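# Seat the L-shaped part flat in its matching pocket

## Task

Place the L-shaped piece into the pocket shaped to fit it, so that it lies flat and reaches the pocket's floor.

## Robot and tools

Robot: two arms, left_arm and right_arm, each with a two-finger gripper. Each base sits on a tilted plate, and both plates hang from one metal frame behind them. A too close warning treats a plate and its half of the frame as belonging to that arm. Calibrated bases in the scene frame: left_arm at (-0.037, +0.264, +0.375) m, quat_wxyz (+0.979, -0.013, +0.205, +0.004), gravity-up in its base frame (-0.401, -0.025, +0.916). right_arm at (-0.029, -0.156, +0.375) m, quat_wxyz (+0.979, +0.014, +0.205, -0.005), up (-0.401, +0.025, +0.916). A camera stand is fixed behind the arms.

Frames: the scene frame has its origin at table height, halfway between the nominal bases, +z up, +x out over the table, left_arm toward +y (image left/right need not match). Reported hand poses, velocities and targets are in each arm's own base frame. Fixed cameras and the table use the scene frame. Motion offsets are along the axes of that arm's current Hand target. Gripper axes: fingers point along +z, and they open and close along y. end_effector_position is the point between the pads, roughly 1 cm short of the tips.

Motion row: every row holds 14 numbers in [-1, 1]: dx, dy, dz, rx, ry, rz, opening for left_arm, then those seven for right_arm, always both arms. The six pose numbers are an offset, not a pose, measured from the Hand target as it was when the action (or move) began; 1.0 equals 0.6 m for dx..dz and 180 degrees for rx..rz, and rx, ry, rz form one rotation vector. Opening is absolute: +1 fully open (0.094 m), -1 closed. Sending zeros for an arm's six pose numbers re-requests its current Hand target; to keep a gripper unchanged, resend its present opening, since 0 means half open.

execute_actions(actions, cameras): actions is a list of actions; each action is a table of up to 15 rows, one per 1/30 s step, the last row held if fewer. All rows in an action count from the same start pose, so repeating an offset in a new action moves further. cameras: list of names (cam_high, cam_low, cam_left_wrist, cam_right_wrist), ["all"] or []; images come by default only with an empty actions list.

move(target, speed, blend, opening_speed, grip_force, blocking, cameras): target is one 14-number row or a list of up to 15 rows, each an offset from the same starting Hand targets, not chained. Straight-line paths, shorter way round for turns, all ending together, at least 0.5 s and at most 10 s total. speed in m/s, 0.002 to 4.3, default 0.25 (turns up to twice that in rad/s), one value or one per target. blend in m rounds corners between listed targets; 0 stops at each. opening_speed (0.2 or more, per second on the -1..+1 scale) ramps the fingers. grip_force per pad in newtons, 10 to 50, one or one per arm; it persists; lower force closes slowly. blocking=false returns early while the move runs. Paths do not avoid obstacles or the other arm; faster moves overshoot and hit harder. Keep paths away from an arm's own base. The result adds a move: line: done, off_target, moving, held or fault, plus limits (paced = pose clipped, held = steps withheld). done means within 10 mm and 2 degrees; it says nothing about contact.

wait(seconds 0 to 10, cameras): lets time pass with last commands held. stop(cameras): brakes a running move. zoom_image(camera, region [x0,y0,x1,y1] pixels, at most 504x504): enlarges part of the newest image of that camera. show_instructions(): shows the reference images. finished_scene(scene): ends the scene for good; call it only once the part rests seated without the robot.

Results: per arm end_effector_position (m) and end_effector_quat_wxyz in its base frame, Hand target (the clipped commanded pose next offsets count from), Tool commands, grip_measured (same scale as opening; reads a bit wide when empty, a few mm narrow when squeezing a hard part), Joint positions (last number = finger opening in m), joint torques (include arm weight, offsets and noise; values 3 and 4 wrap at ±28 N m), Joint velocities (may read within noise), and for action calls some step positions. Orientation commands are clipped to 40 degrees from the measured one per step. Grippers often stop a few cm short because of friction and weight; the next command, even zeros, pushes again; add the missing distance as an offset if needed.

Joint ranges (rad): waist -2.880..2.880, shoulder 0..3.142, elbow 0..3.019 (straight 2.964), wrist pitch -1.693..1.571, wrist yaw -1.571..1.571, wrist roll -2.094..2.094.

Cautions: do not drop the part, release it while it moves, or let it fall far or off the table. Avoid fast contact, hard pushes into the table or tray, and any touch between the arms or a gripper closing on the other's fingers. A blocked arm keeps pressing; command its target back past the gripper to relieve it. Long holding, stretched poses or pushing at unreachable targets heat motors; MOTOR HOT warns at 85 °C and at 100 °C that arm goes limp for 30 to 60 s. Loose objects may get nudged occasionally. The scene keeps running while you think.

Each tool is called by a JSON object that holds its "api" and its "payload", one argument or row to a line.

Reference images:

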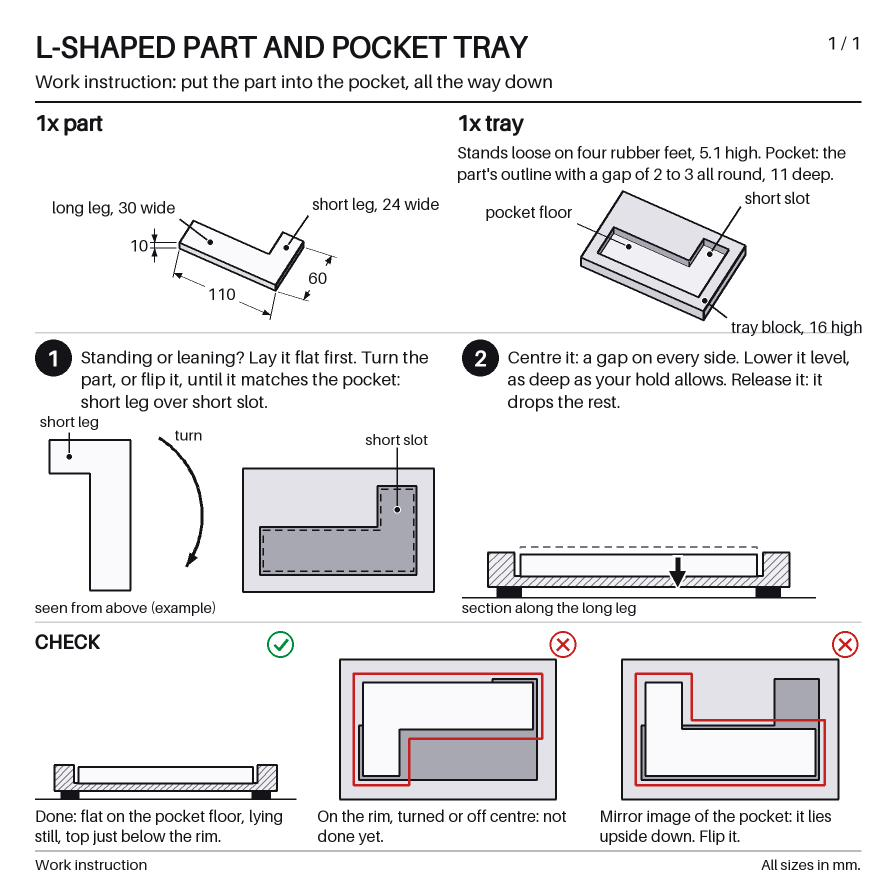

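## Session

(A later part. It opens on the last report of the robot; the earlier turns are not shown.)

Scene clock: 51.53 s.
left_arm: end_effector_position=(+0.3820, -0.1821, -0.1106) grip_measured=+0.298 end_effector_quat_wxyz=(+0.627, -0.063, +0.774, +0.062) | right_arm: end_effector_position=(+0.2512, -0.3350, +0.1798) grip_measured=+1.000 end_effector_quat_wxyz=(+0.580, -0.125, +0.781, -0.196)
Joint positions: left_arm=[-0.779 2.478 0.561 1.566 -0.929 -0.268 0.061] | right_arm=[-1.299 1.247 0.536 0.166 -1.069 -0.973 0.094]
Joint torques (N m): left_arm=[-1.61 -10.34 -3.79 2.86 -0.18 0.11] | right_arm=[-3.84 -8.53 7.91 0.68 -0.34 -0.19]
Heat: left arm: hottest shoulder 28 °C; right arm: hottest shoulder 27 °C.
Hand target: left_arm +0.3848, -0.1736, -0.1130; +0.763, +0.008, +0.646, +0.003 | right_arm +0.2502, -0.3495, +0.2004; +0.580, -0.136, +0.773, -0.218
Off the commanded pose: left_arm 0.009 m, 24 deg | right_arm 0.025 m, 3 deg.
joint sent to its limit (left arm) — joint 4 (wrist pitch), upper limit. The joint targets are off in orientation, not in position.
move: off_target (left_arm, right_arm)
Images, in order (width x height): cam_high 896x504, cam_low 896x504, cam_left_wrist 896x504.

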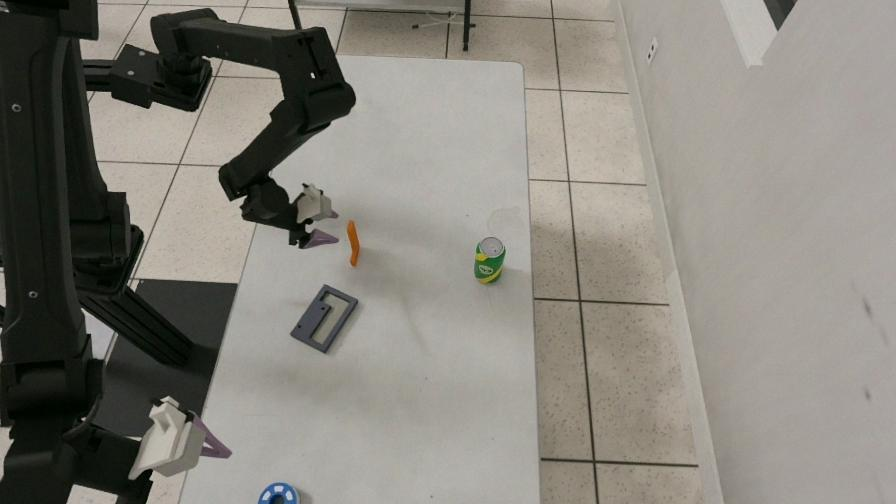

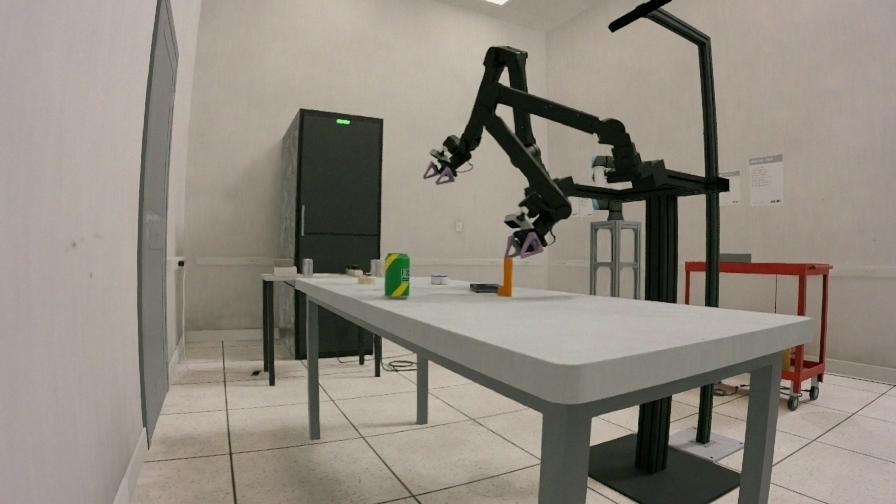

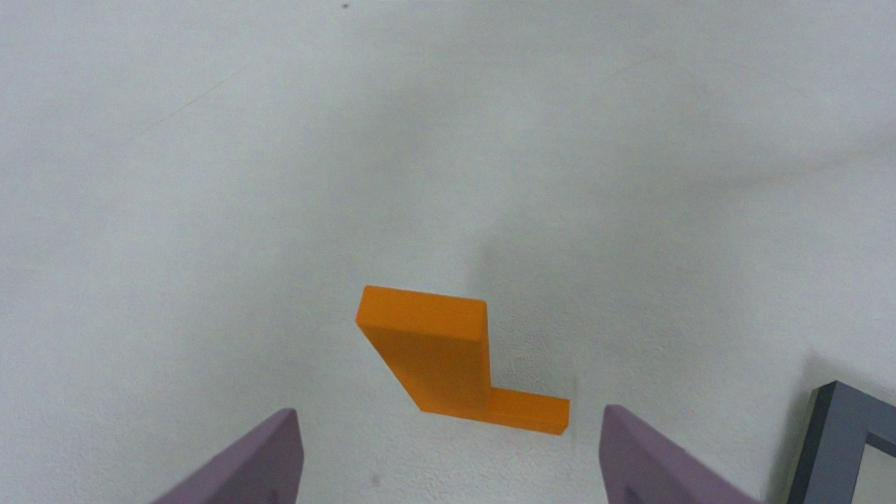

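{"api": "move", "payload": {
  "target": [0.049,0.0193,-0.0015,0,0.1328,0,0.3, 0,0,0,0,0,0,1],
  "speed": 0.1,
  "cameras": ["cam_left_wrist", "cam_low", "cam_high"]
}}

Scene clock: 59.30 s.
left_arm: end_effector_position=(+0.3975, -0.1786, -0.1374) grip_measured=+0.298 end_effector_quat_wxyz=(+0.590, -0.006, +0.807, +0.006) | right_arm: end_effector_position=(+0.2512, -0.3350, +0.1798) grip_measured=+1.000 end_effector_quat_wxyz=(+0.580, -0.125, +0.781, -0.196)
Joint positions: left_arm=[-0.663 2.514 0.561 1.566 -0.643 -0.237 0.061] | right_arm=[-1.299 1.247 0.536 0.166 -1.069 -0.973 0.094]
Joint torques (N m): left_arm=[-0.97 -9.82 -6.37 2.95 -0.1 0.09] | right_arm=[-3.72 -8.7 7.98 0.68 -0.33 -0.17]
Heat: left arm: hottest shoulder 28 °C; right arm: hottest elbow 28 °C.
Hand target: left_arm +0.3888, -0.1618, -0.1419; +0.613, +0.008, +0.790, +0.005 | right_arm +0.2502, -0.3495, +0.2004; +0.580, -0.136, +0.773, -0.218
Off the commanded pose: left_arm 0.020 m, 4 deg | right_arm 0.025 m, 3 deg.
joint sent to its limit (left arm) — joint 4 (wrist pitch), upper limit. The joint targets are off in orientation, not in position.
move: off_target (left_arm, right_arm)
Images, in order (width x height): cam_high 896x504, cam_low 896x504, cam_left_wrist 896x504.

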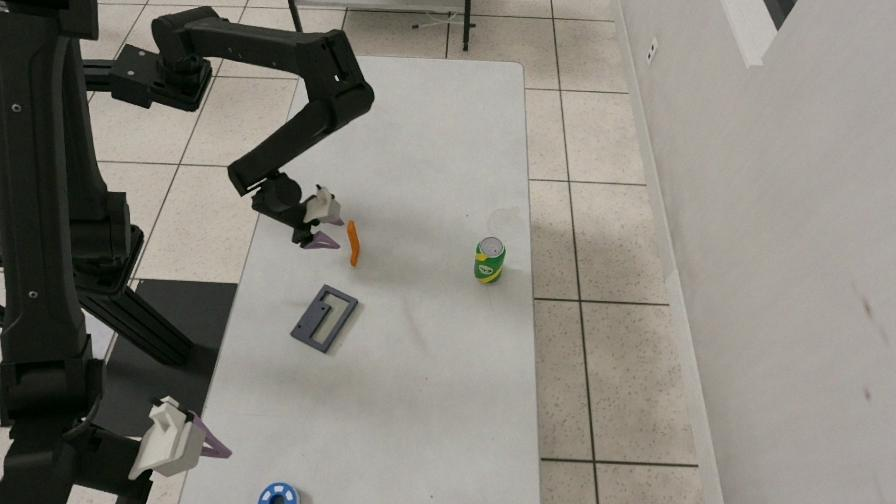

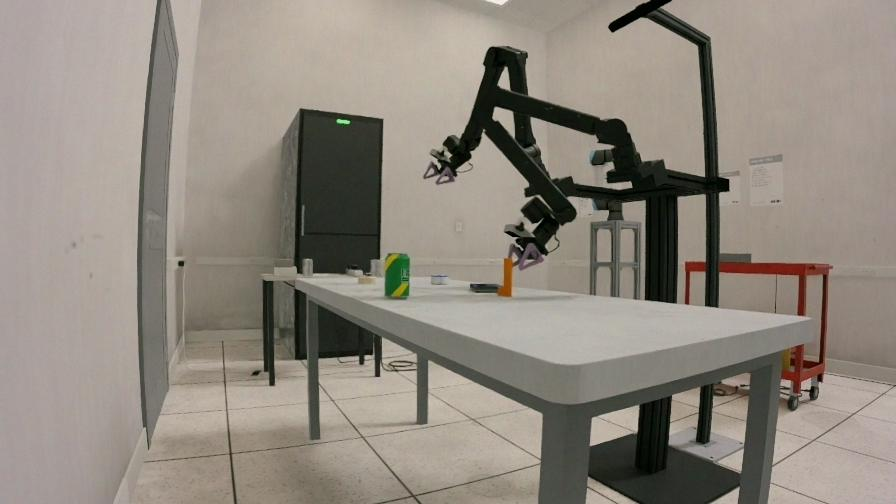

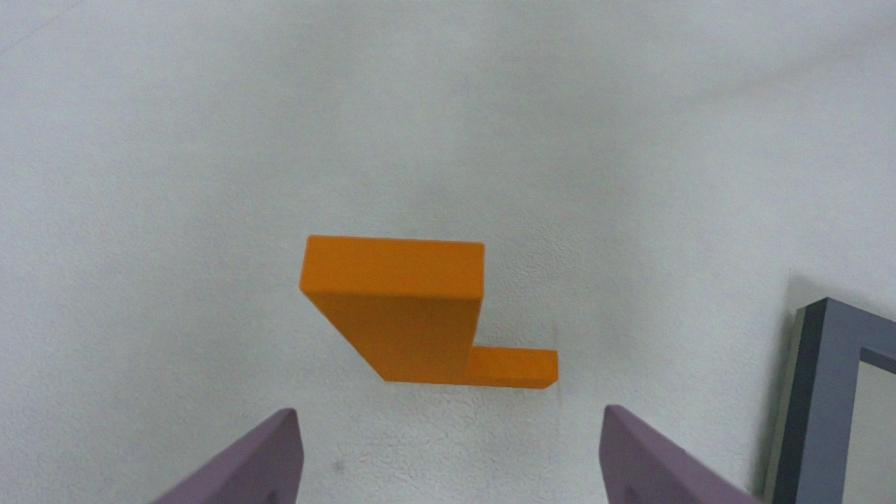

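{"api": "move", "payload": {
  "target": [0.0155,0.018,0.0125,0,0.0222,0,0.3, 0,0,0,0,0,0,1],
  "speed": 0.1,
  "cameras": ["cam_left_wrist"]
}}

Scene clock: 62.03 s.
left_arm: end_effector_position=(+0.4019, -0.1656, -0.1485) grip_measured=+0.298 end_effector_quat_wxyz=(+0.577, +0.001, +0.817, +0.000) | right_arm: end_effector_position=(+0.2512, -0.3350, +0.1798) grip_measured=+1.000 end_effector_quat_wxyz=(+0.580, -0.125, +0.781, -0.196)
Joint positions: left_arm=[-0.606 2.535 0.561 1.566 -0.566 -0.225 0.061] | right_arm=[-1.299 1.247 0.536 0.166 -1.069 -0.973 0.094]
Joint torques (N m): left_arm=[-1.03 -9.7 -6.37 2.99 -0.09 0.07] | right_arm=[-3.84 -8.41 7.91 0.62 -0.34 -0.19]
Heat: left arm: hottest shoulder 28 °C; right arm: hottest elbow 28 °C.
Hand target: left_arm +0.3939, -0.1508, -0.1525; +0.585, +0.007, +0.811, +0.005 | right_arm +0.2502, -0.3495, +0.2004; +0.580, -0.136, +0.773, -0.218
Off the commanded pose: left_arm 0.017 m, 1 deg | right_arm 0.025 m, 3 deg.
joint sent to its limit (left arm) — joint 4 (wrist pitch), upper limit. The joint targets are off in orientation, not in position.
move: off_target (left_arm, right_arm)
Images, in order (width x height): cam_left_wrist 896x504.

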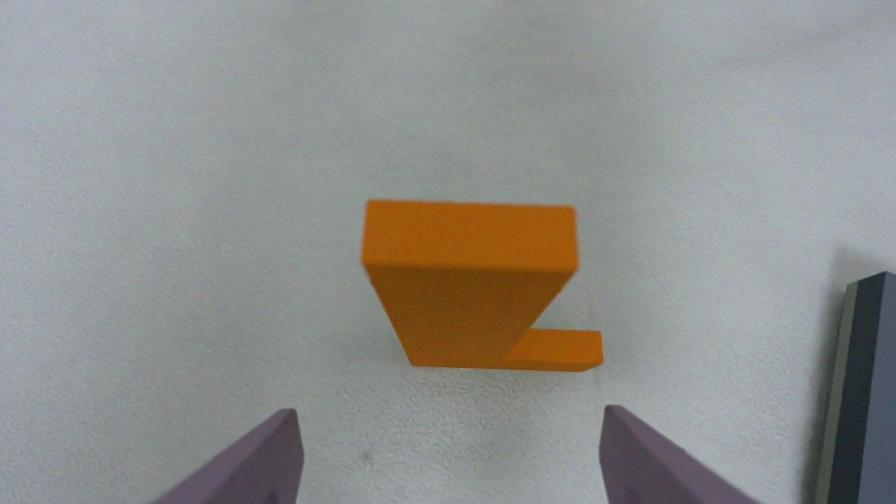

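{"api": "move", "payload": {
  "target": [-0.0155,-0.0033,0.041,0,0,0,0.3, 0,0,0,0,0,0,1],
  "speed": 0.06,
  "cameras": ["cam_left_wrist", "cam_low", "cam_high"]
}}

Scene clock: 64.03 s.
left_arm: end_effector_position=(+0.4186, -0.1610, -0.1489) grip_measured=+0.298 end_effector_quat_wxyz=(+0.581, +0.010, +0.814, +0.000) | right_arm: end_effector_position=(+0.2512, -0.3350, +0.1798) grip_measured=+1.000 end_effector_quat_wxyz=(+0.580, -0.125, +0.781, -0.196)
Joint positions: left_arm=[-0.558 2.535 0.587 1.566 -0.513 -0.182 0.061] | right_arm=[-1.299 1.247 0.536 0.166 -1.069 -0.973 0.094]
Joint torques (N m): left_arm=[-1.03 -9.88 -4.36 2.97 -0.06 0.11] | right_arm=[-3.84 -8.76 7.94 0.59 -0.33 -0.2]
Heat: left arm: hottest shoulder 28 °C; right arm: hottest elbow 28 °C.
Hand target: left_arm +0.4201, -0.1530, -0.1516; +0.585, +0.007, +0.811, +0.005 | right_arm +0.2502, -0.3495, +0.2004; +0.580, -0.136, +0.773, -0.218
Off the commanded pose: left_arm 0.009 m, 1 deg | right_arm 0.025 m, 3 deg.
joint sent to its limit (left arm) — joint 4 (wrist pitch), upper limit. The joint targets still meet the commanded pose.
move: off_target (right_arm)
Images, in order (width x height): cam_high 896x504, cam_low 896x504, cam_left_wrist 896x504.

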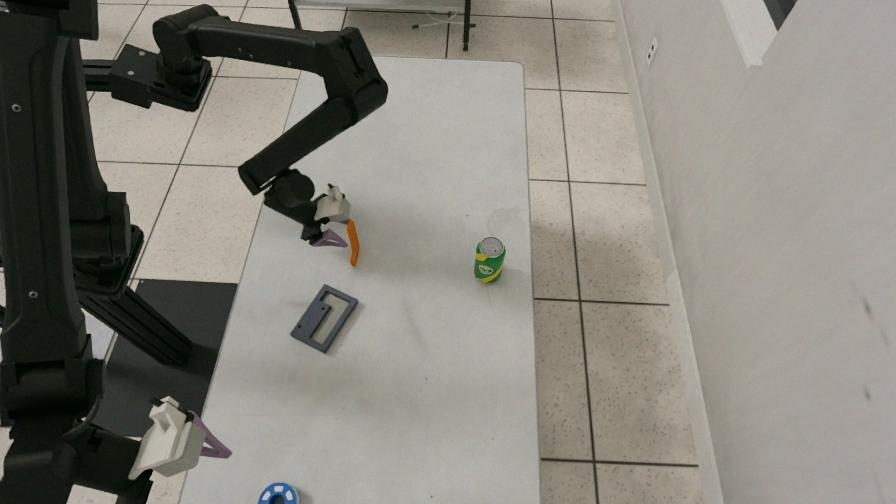

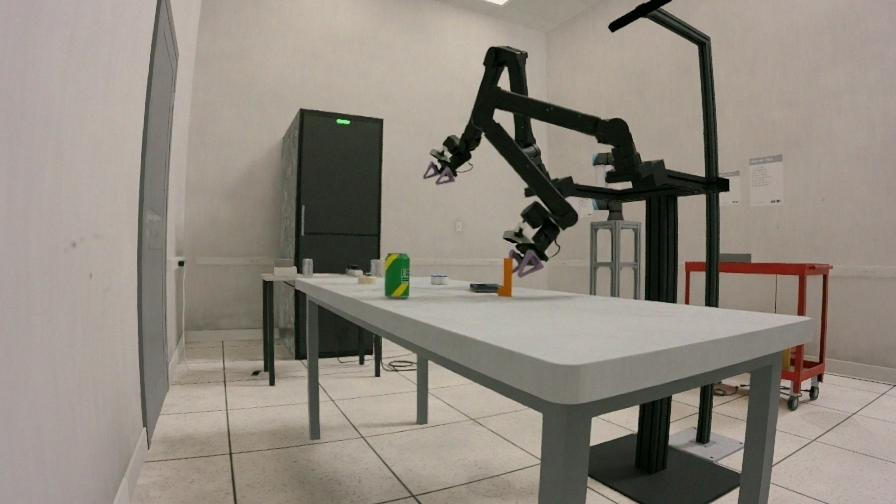

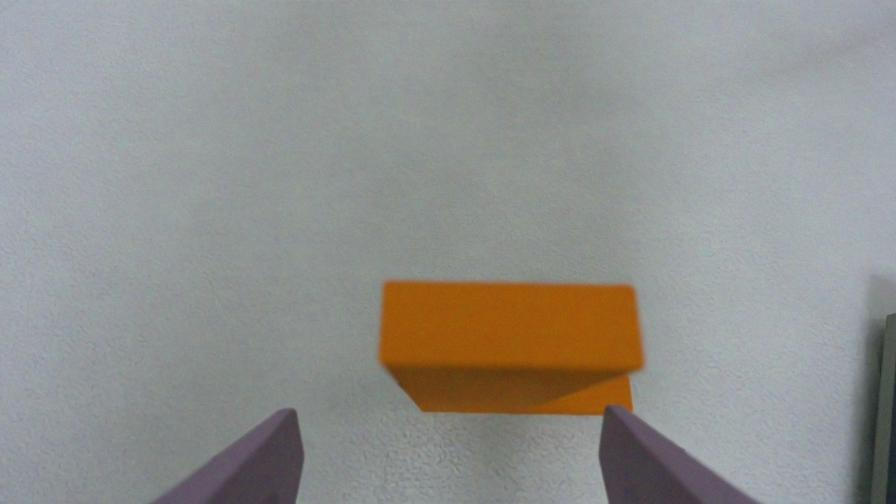

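{"api": "move", "payload": {
  "target": [-0.0067,-0.0115,0.0145,0,0,0,0.3, 0,0,0,0,0,0,1],
  "speed": 0.06,
  "cameras": ["cam_left_wrist"]
}}

Scene clock: 65.70 s.
left_arm: end_effector_position=(+0.4272, -0.1664, -0.1472) grip_measured=+0.298 end_effector_quat_wxyz=(+0.589, +0.008, +0.808, -0.004) | right_arm: end_effector_position=(+0.2512, -0.3350, +0.1798) grip_measured=+1.000 end_effector_quat_wxyz=(+0.580, -0.125, +0.781, -0.196)
Joint positions: left_arm=[-0.558 2.535 0.61 1.566 -0.513 -0.179 0.061] | right_arm=[-1.299 1.247 0.536 0.166 -1.069 -0.973 0.094]
Joint torques (N m): left_arm=[-1.2 -10.87 -4.21 1.78 -0.08 0.09] | right_arm=[-3.78 -8.41 7.97 0.53 -0.34 -0.21]
Heat: left arm: hottest shoulder 28 °C; right arm: hottest elbow 28 °C.
Hand target: left_arm +0.4296, -0.1599, -0.1506; +0.585, +0.007, +0.811, +0.005 | right_arm +0.2502, -0.3495, +0.2004; +0.580, -0.136, +0.773, -0.218
Off the commanded pose: left_arm 0.008 m, 1 deg | right_arm 0.025 m, 3 deg.
move: off_target (right_arm)
Images, in order (width x height): cam_left_wrist 896x504.

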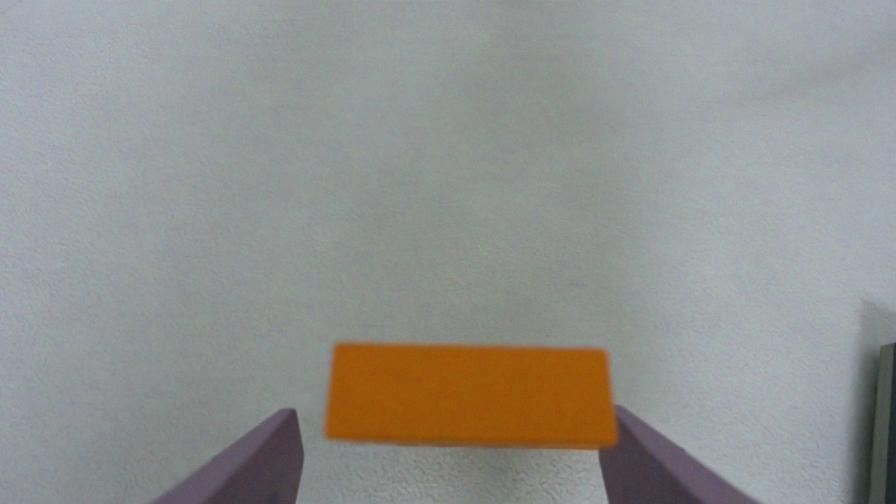

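{"api": "move", "payload": {
  "target": [0,0,0,0,0,0,-0.46, 0,0,0,0,0,0,1],
  "opening_speed": 0.4,
  "grip_force": 40,
  "cameras": ["cam_left_wrist","cam_low"]
}}

Scene clock: 68.60 s.
left_arm: end_effector_position=(+0.4272, -0.1664, -0.1472) grip_measured=-0.380 end_effector_quat_wxyz=(+0.589, +0.009, +0.808, -0.003) | right_arm: end_effector_position=(+0.2512, -0.3350, +0.1798) grip_measured=+1.000 end_effector_quat_wxyz=(+0.580, -0.125, +0.781, -0.196)
Joint positions: left_arm=[-0.558 2.535 0.61 1.566 -0.513 -0.177 0.029] | right_arm=[-1.299 1.247 0.536 0.166 -1.069 -0.973 0.094]
Joint torques (N m): left_arm=[-1.03 -10.93 -4.18 1.76 -0.08 0.04] | right_arm=[-3.66 -8.7 7.97 0.62 -0.34 -0.19]
Heat: left arm: hottest shoulder 28 °C; right arm: hottest elbow 28 °C.
Hand target: left_arm +0.4296, -0.1599, -0.1506; +0.585, +0.007, +0.811, +0.005 | right_arm +0.2502, -0.3495, +0.2004; +0.580, -0.136, +0.773, -0.218
Off the commanded pose: left_arm 0.008 m, 1 deg | right_arm 0.025 m, 3 deg.
grip_force (N): 40, 40
move: off_target (right_arm)
Images, in order (width x height): cam_low 896x504, cam_left_wrist 896x504.

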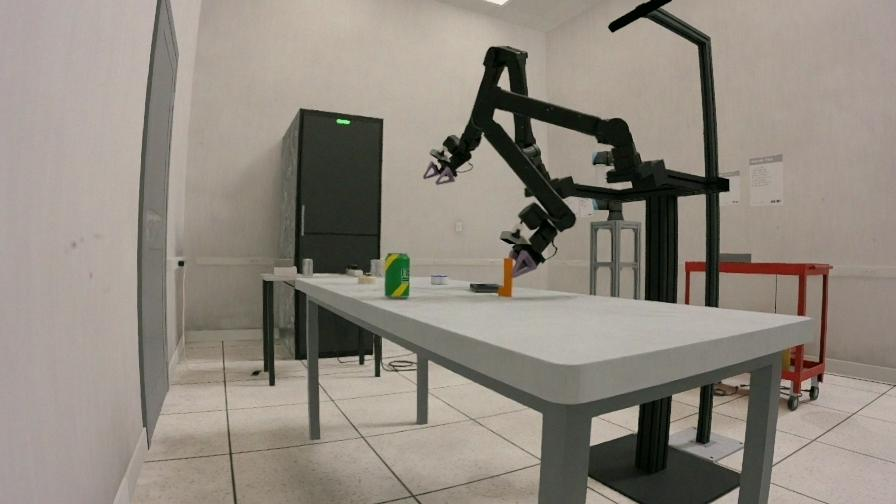

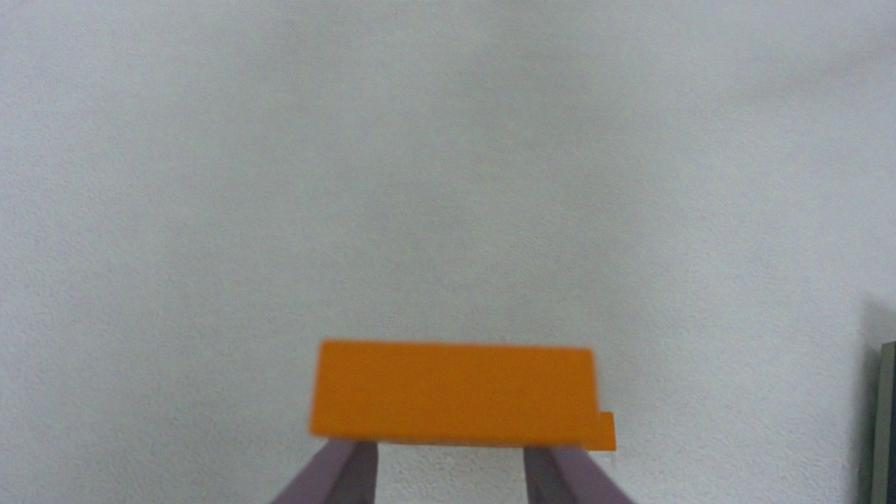

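{"api": "move", "payload": {
  "target": [-0.0975,0,-0.091,0,0,0,-0.46, 0,0,0,0,0,0,1],
  "speed": 0.1,
  "cameras": ["cam_left_wrist","cam_low","cam_high"]
}}

Scene clock: 70.47 s.
left_arm: end_effector_position=(+0.4075, -0.1586, -0.0812) grip_measured=-0.380 end_effector_quat_wxyz=(+0.591, +0.001, +0.806, +0.008) | right_arm: end_effector_position=(+0.2512, -0.3350, +0.1798) grip_measured=+1.000 end_effector_quat_wxyz=(+0.580, -0.125, +0.781, -0.196)
Joint positions: left_arm=[-0.585 2.31 0.457 1.488 -0.567 -0.187 0.029] | right_arm=[-1.299 1.247 0.536 0.166 -1.069 -0.973 0.094]
Joint torques (N m): left_arm=[-4.01 -12.34 -6.01 1.95 -0.24 -0.11] | right_arm=[-3.66 -8.59 7.88 0.65 -0.34 -0.18]
Heat: left arm: hottest shoulder 28 °C; right arm: hottest elbow 28 °C.
Hand target: left_arm +0.3963, -0.1610, -0.0778; +0.585, +0.007, +0.811, +0.005 | right_arm +0.2502, -0.3495, +0.2004; +0.580, -0.136, +0.773, -0.218
Off the commanded pose: left_arm 0.012 m, 1 deg | right_arm 0.025 m, 3 deg.
grip_force (N): 40, 40
move: off_target (left_arm, right_arm)
Images, in order (width x height): cam_high 896x504, cam_low 896x504, cam_left_wrist 896x504.

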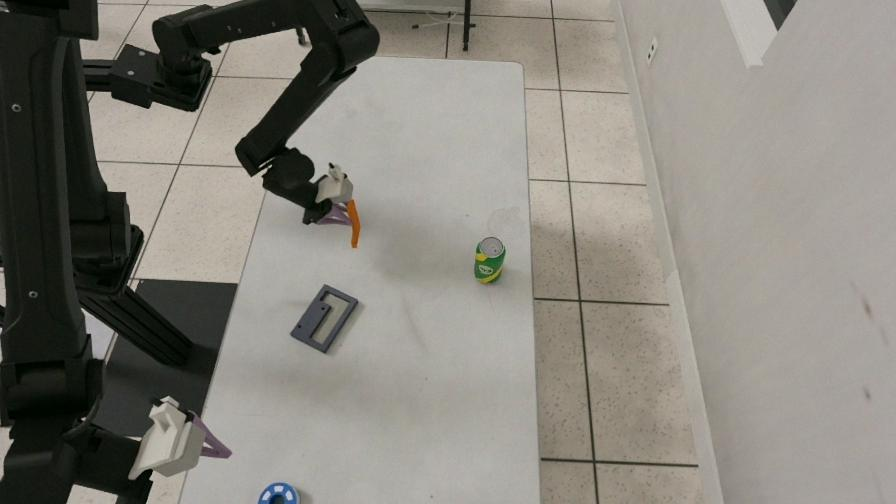

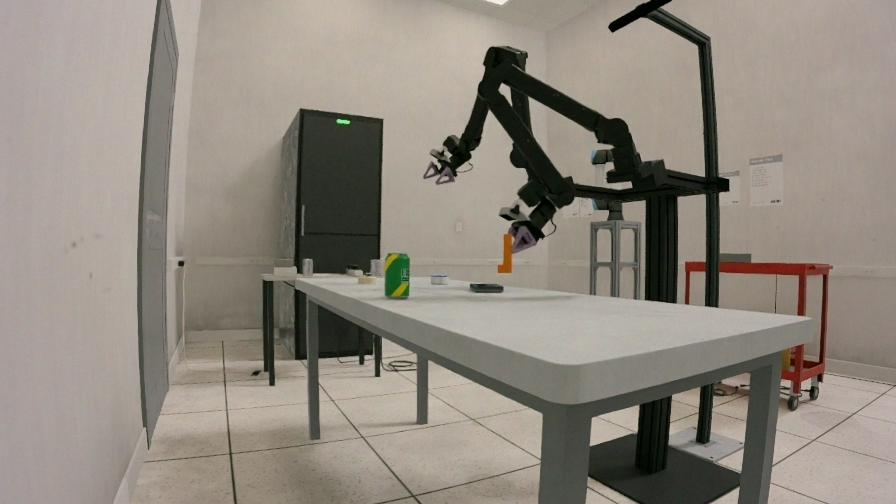

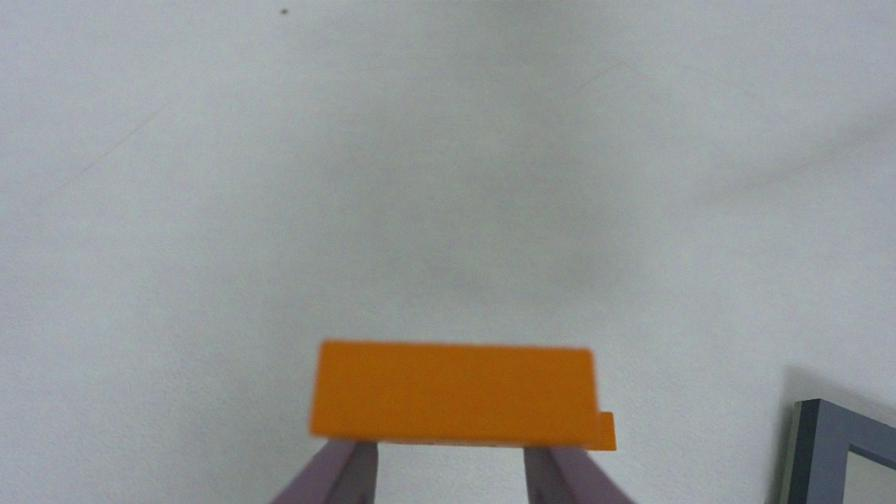

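{"api": "move", "payload": {
  "target": [0,0,0,0,0.2611,0,-0.46, 0,0,0,0,0,0,1],
  "speed": 0.2,
  "cameras": ["cam_left_wrist","cam_low","cam_high"]
}}

Scene clock: 75.90 s.
left_arm: end_effector_position=(+0.3875, -0.1642, -0.0863) grip_measured=-0.380 end_effector_quat_wxyz=(+0.207, +0.018, +0.978, +0.011) | right_arm: end_effector_position=(+0.2512, -0.3350, +0.1798) grip_measured=+1.000 end_effector_quat_wxyz=(+0.580, -0.125, +0.781, -0.196)
Joint positions: left_arm=[-0.483 1.781 0.655 -0.077 -0.202 -0.408 0.029] | right_arm=[-1.299 1.247 0.536 0.166 -1.069 -0.973 0.094]
Joint torques (N m): left_arm=[-0.38 -13.51 0.87 0.42 0.03 -0.08] | right_arm=[-3.9 -8.53 7.98 0.65 -0.34 -0.19]
Heat: left arm: hottest shoulder 28 °C; right arm: hottest elbow 28 °C.
Hand target: left_arm +0.3962, -0.1608, -0.0779; +0.213, +0.005, +0.977, +0.007 | right_arm +0.2502, -0.3495, +0.2004; +0.580, -0.136, +0.773, -0.218
Off the commanded pose: left_arm 0.013 m, 2 deg | right_arm 0.025 m, 3 deg.
grip_force (N): 40, 40
move: off_target (left_arm, right_arm)
Images, in order (width x height): cam_high 896x504, cam_low 896x504, cam_left_wrist 896x504.

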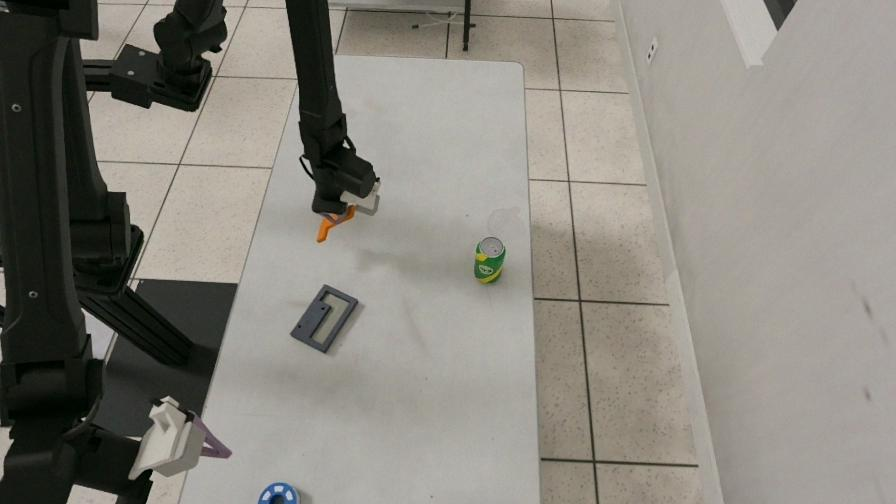

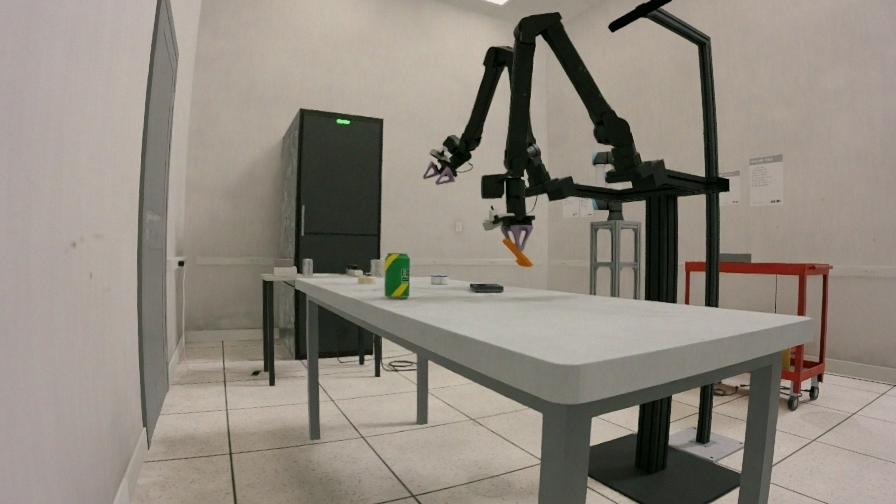

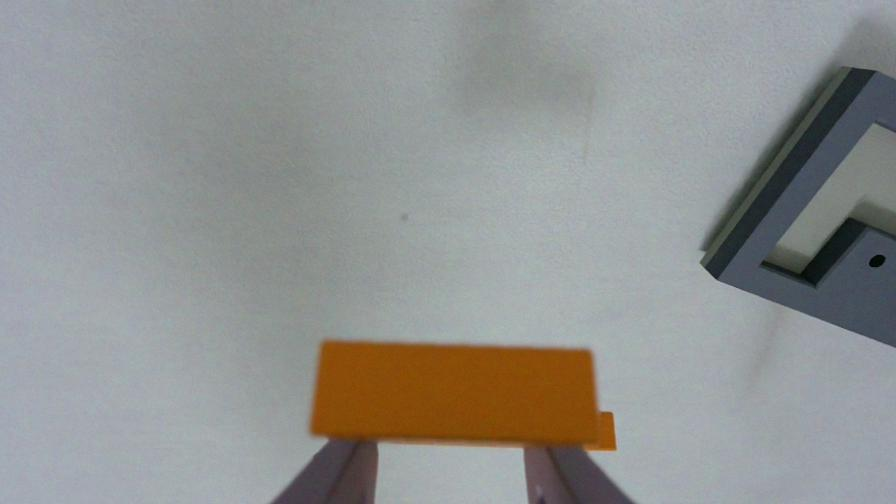

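{"api": "move", "payload": {
  "target": [0,0,0.1333,0,0,0,-0.46, 0,0,0,0,0,0,1],
  "speed": 0.12,
  "grip_force": 12,
  "cameras": ["cam_left_wrist","cam_low"]
}}

{"api": "zoom_image", "payload": {
  "camera": "cam_low",
  "region": [440, 200, 580, 310]
}}

Scene clock: 78.73 s.
left_arm: end_effector_position=(+0.4250, -0.1662, -0.1468) grip_measured=-0.368 end_effector_quat_wxyz=(+0.213, +0.009, +0.977, +0.006) | right_arm: end_effector_position=(+0.2512, -0.3350, +0.1798) grip_measured=+1.000 end_effector_quat_wxyz=(+0.580, -0.125, +0.781, -0.196)
Joint positions: left_arm=[-0.443 2.013 0.754 0.076 -0.187 -0.387 0.03] | right_arm=[-1.299 1.247 0.536 0.166 -1.069 -0.973 0.094]
Joint torques (N m): left_arm=[-0.62 -12.4 -0.43 1.29 0.02 0.11] | right_arm=[-3.72 -8.59 7.87 0.69 -0.35 -0.19]
Heat: left arm: hottest shoulder 28 °C; right arm: hottest elbow 29 °C.
Hand target: left_arm +0.4295, -0.1599, -0.1506; +0.213, +0.005, +0.977, +0.007 | right_arm +0.2502, -0.3495, +0.2004; +0.580, -0.136, +0.773, -0.218
Off the commanded pose: left_arm 0.009 m, 1 deg | right_arm 0.025 m, 3 deg.
grip_force (N): 12, 12
move: off_target (right_arm)
Images, in order (width x height): cam_low 896x504, cam_left_wrist 896x504.

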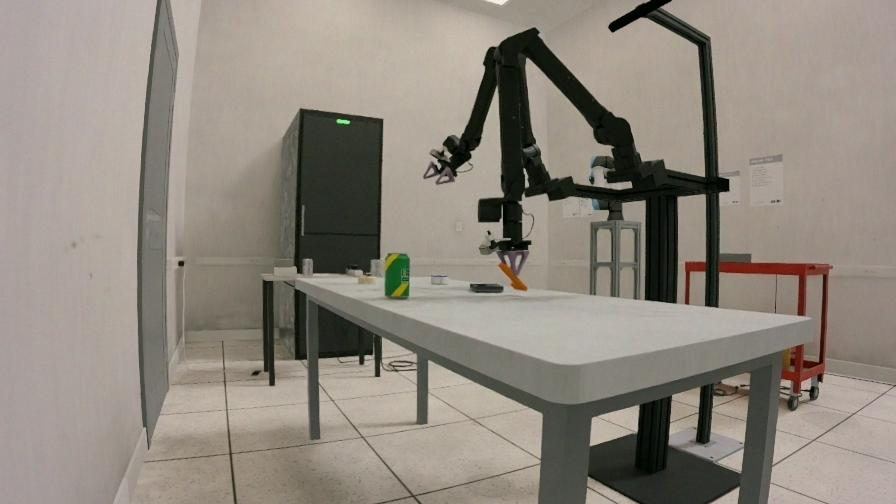

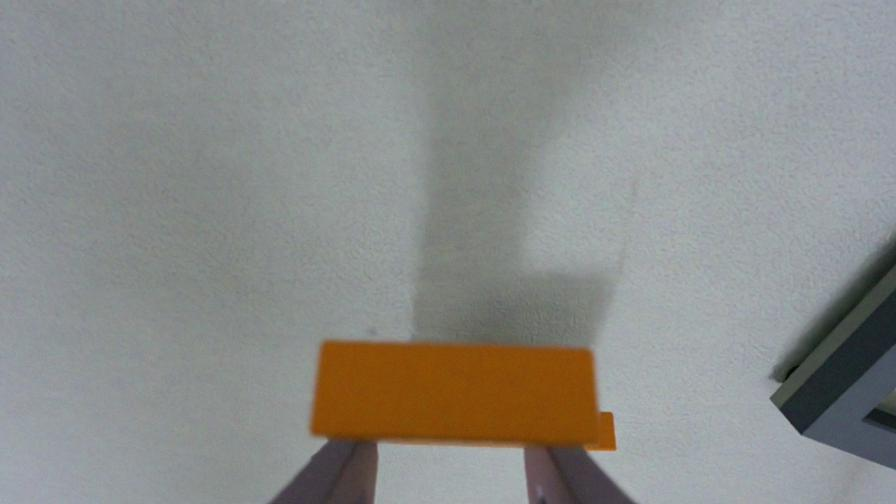

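Scaled by 3.600 from the camera's 896x504 image, which has a finer 1280x720 frame.

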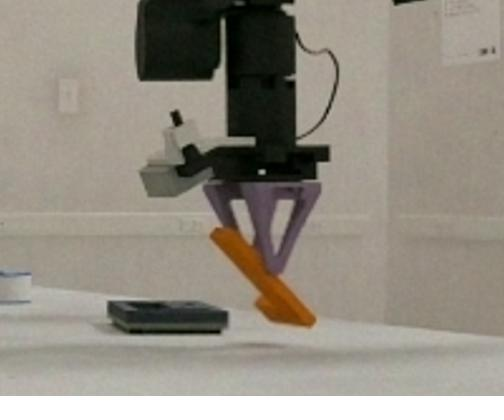

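{"api": "move", "payload": {
  "target": [0,0,0.0667,0,0,0,-0.46, 0,0,0,0,0,0,1],
  "speed": 0.05,
  "cameras": ["cam_left_wrist","cam_low"]
}}

{"api": "zoom_image", "payload": {
  "camera": "cam_low",
  "region": [440, 200, 580, 310]
}}

Scene clock: 80.53 s.
left_arm: end_effector_position=(+0.4424, -0.1677, -0.1792) grip_measured=-0.368 end_effector_quat_wxyz=(+0.215, +0.010, +0.977, +0.005) | right_arm: end_effector_position=(+0.2512, -0.3350, +0.1798) grip_measured=+1.000 end_effector_quat_wxyz=(+0.580, -0.125, +0.781, -0.196)
Joint positions: left_arm=[-0.427 2.127 0.816 0.136 -0.18 -0.371 0.03] | right_arm=[-1.299 1.247 0.536 0.166 -1.069 -0.973 0.094]
Joint torques (N m): left_arm=[-0.56 -11.93 -0.76 1.44 0.04 0.09] | right_arm=[-3.49 -8.53 7.95 0.64 -0.35 -0.18]
Heat: left arm: hottest shoulder 28 °C; right arm: hottest elbow 29 °C.
Hand target: left_arm +0.4463, -0.1595, -0.1869; +0.213, +0.005, +0.977, +0.007 | right_arm +0.2502, -0.3495, +0.2004; +0.580, -0.136, +0.773, -0.218
Off the commanded pose: left_arm 0.012 m, 1 deg | right_arm 0.025 m, 3 deg.
grip_force (N): 12, 12
move: off_target (left_arm, right_arm)
Images, in order (width x height): cam_low 896x504, cam_left_wrist 896x504.

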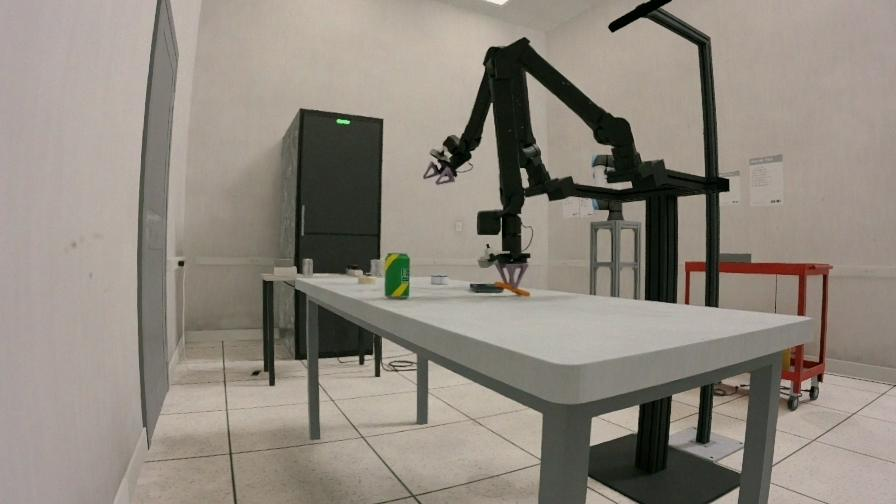

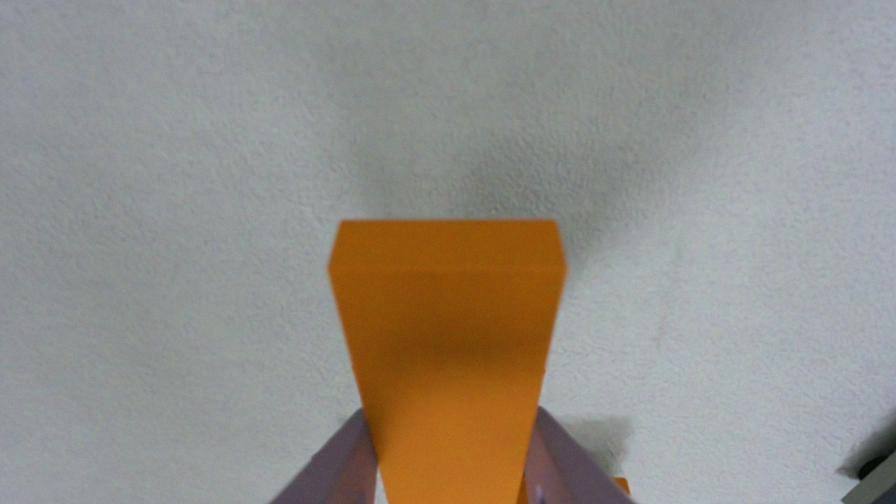

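Scaled by 3.600 from the camera's 896x504 image, which has a finer 1280x720 frame.

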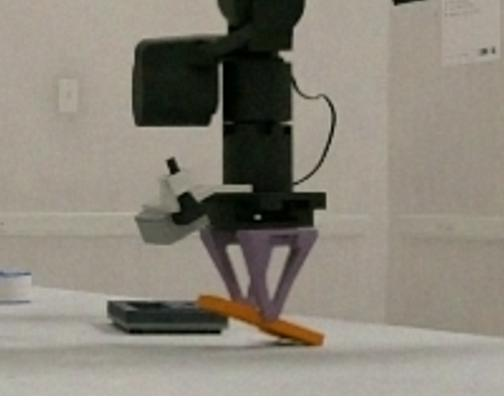

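{"api": "move", "payload": {
  "target": [0,0,0.025,0,0,0,-0.46, 0,0,0,0,0,0,1],
  "speed": 0.04,
  "cameras": ["cam_left_wrist","cam_low"]
}}

{"api": "zoom_image", "payload": {
  "camera": "cam_low",
  "region": [440, 200, 580, 310]
}}

Scene clock: 81.90 s.
left_arm: end_effector_position=(+0.4494, -0.1679, -0.1924) grip_measured=-0.368 end_effector_quat_wxyz=(+0.215, +0.010, +0.977, +0.005) | right_arm: end_effector_position=(+0.2512, -0.3350, +0.1798) grip_measured=+1.000 end_effector_quat_wxyz=(+0.580, -0.125, +0.781, -0.196)
Joint positions: left_arm=[-0.421 2.171 0.844 0.155 -0.177 -0.365 0.03] | right_arm=[-1.299 1.247 0.536 0.166 -1.069 -0.973 0.094]
Joint torques (N m): left_arm=[-0.62 -11.93 -0.95 1.44 0.02 0.09] | right_arm=[-3.66 -8.47 7.95 0.57 -0.34 -0.2]
Heat: left arm: hottest shoulder 28 °C; right arm: hottest elbow 29 °C.
Hand target: left_arm +0.4525, -0.1592, -0.2006; +0.213, +0.005, +0.977, +0.007 | right_arm +0.2502, -0.3495, +0.2004; +0.580, -0.136, +0.773, -0.218
Off the commanded pose: left_arm 0.012 m, 1 deg | right_arm 0.025 m, 3 deg.
grip_force (N): 12, 12
move: off_target (left_arm, right_arm)
Images, in order (width x height): cam_low 896x504, cam_left_wrist 896x504.

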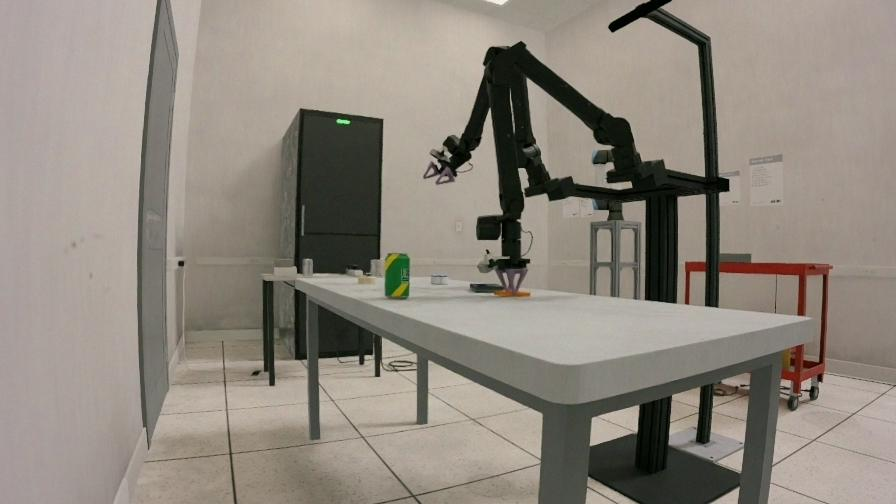

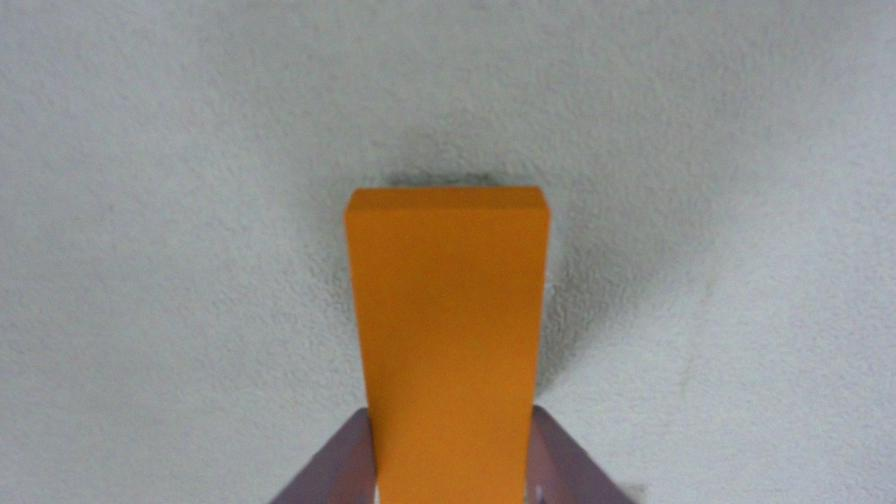

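Scaled by 3.600 from the camera's 896x504 image, which has a finer 1280x720 frame.

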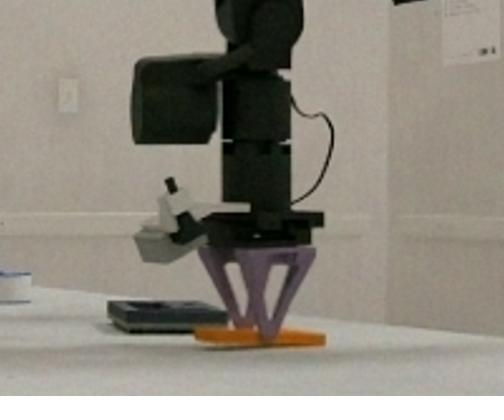

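{"api": "move", "payload": {
  "target": [0,0,0.007,0,0,0,-0.46, 0,0,0,0,0,0,1],
  "speed": 0.03,
  "cameras": ["cam_left_wrist","cam_low"]
}}

{"api": "zoom_image", "payload": {
  "camera": "cam_low",
  "region": [440, 200, 580, 310]
}}

Scene clock: 82.97 s.
left_arm: end_effector_position=(+0.4510, -0.1680, -0.1952) grip_measured=-0.368 end_effector_quat_wxyz=(+0.215, +0.010, +0.977, +0.005) | right_arm: end_effector_position=(+0.2512, -0.3350, +0.1798) grip_measured=+1.000 end_effector_quat_wxyz=(+0.580, -0.125, +0.781, -0.196)
Joint positions: left_arm=[-0.419 2.181 0.85 0.158 -0.177 -0.363 0.03] | right_arm=[-1.299 1.247 0.536 0.166 -1.069 -0.973 0.094]
Joint torques (N m): left_arm=[-0.38 -11.93 -0.92 1.42 0.02 0.09] | right_arm=[-3.37 -8.47 7.98 0.69 -0.35 -0.19]
Heat: left arm: hottest shoulder 28 °C; right arm: hottest elbow 29 °C.
Hand target: left_arm +0.4542, -0.1592, -0.2043; +0.213, +0.005, +0.977, +0.007 | right_arm +0.2502, -0.3495, +0.2004; +0.580, -0.136, +0.773, -0.218
Off the commanded pose: left_arm 0.013 m, 1 deg | right_arm 0.025 m, 3 deg.
grip_force (N): 12, 12
move: off_target (left_arm, right_arm)
Images, in order (width x height): cam_low 896x504, cam_left_wrist 896x504.

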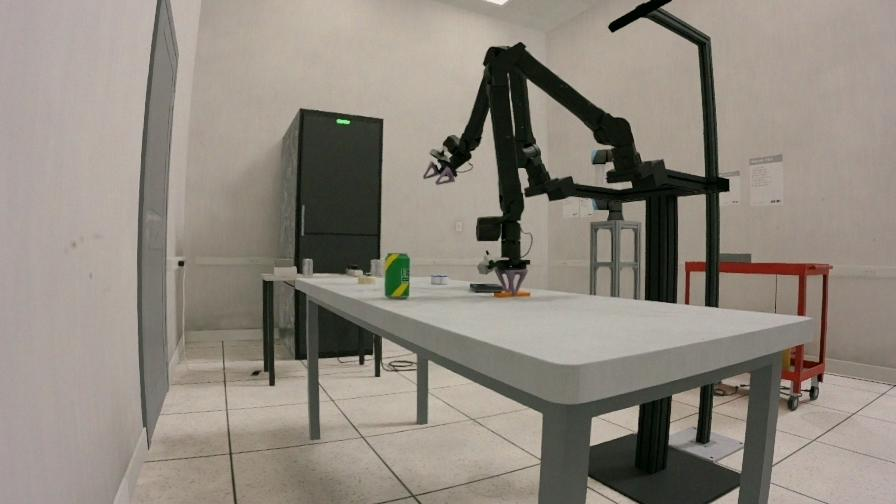

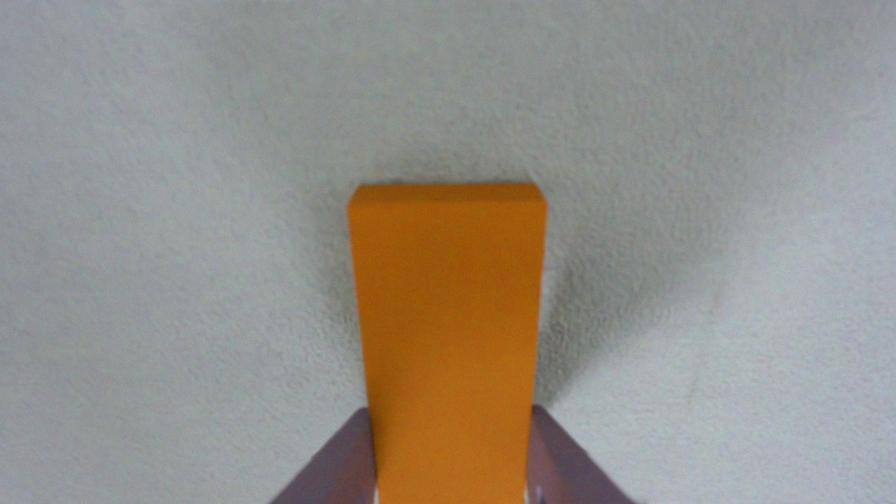

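Scaled by 3.600 from the camera's 896x504 image, which has a finer 1280x720 frame.

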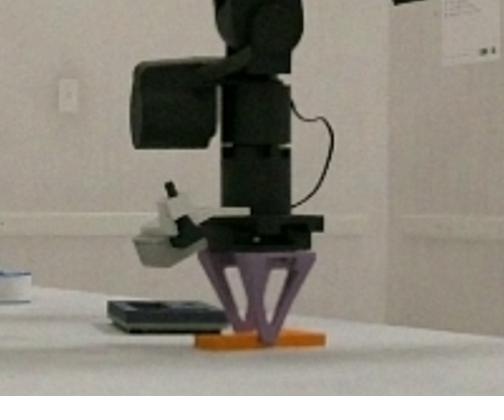

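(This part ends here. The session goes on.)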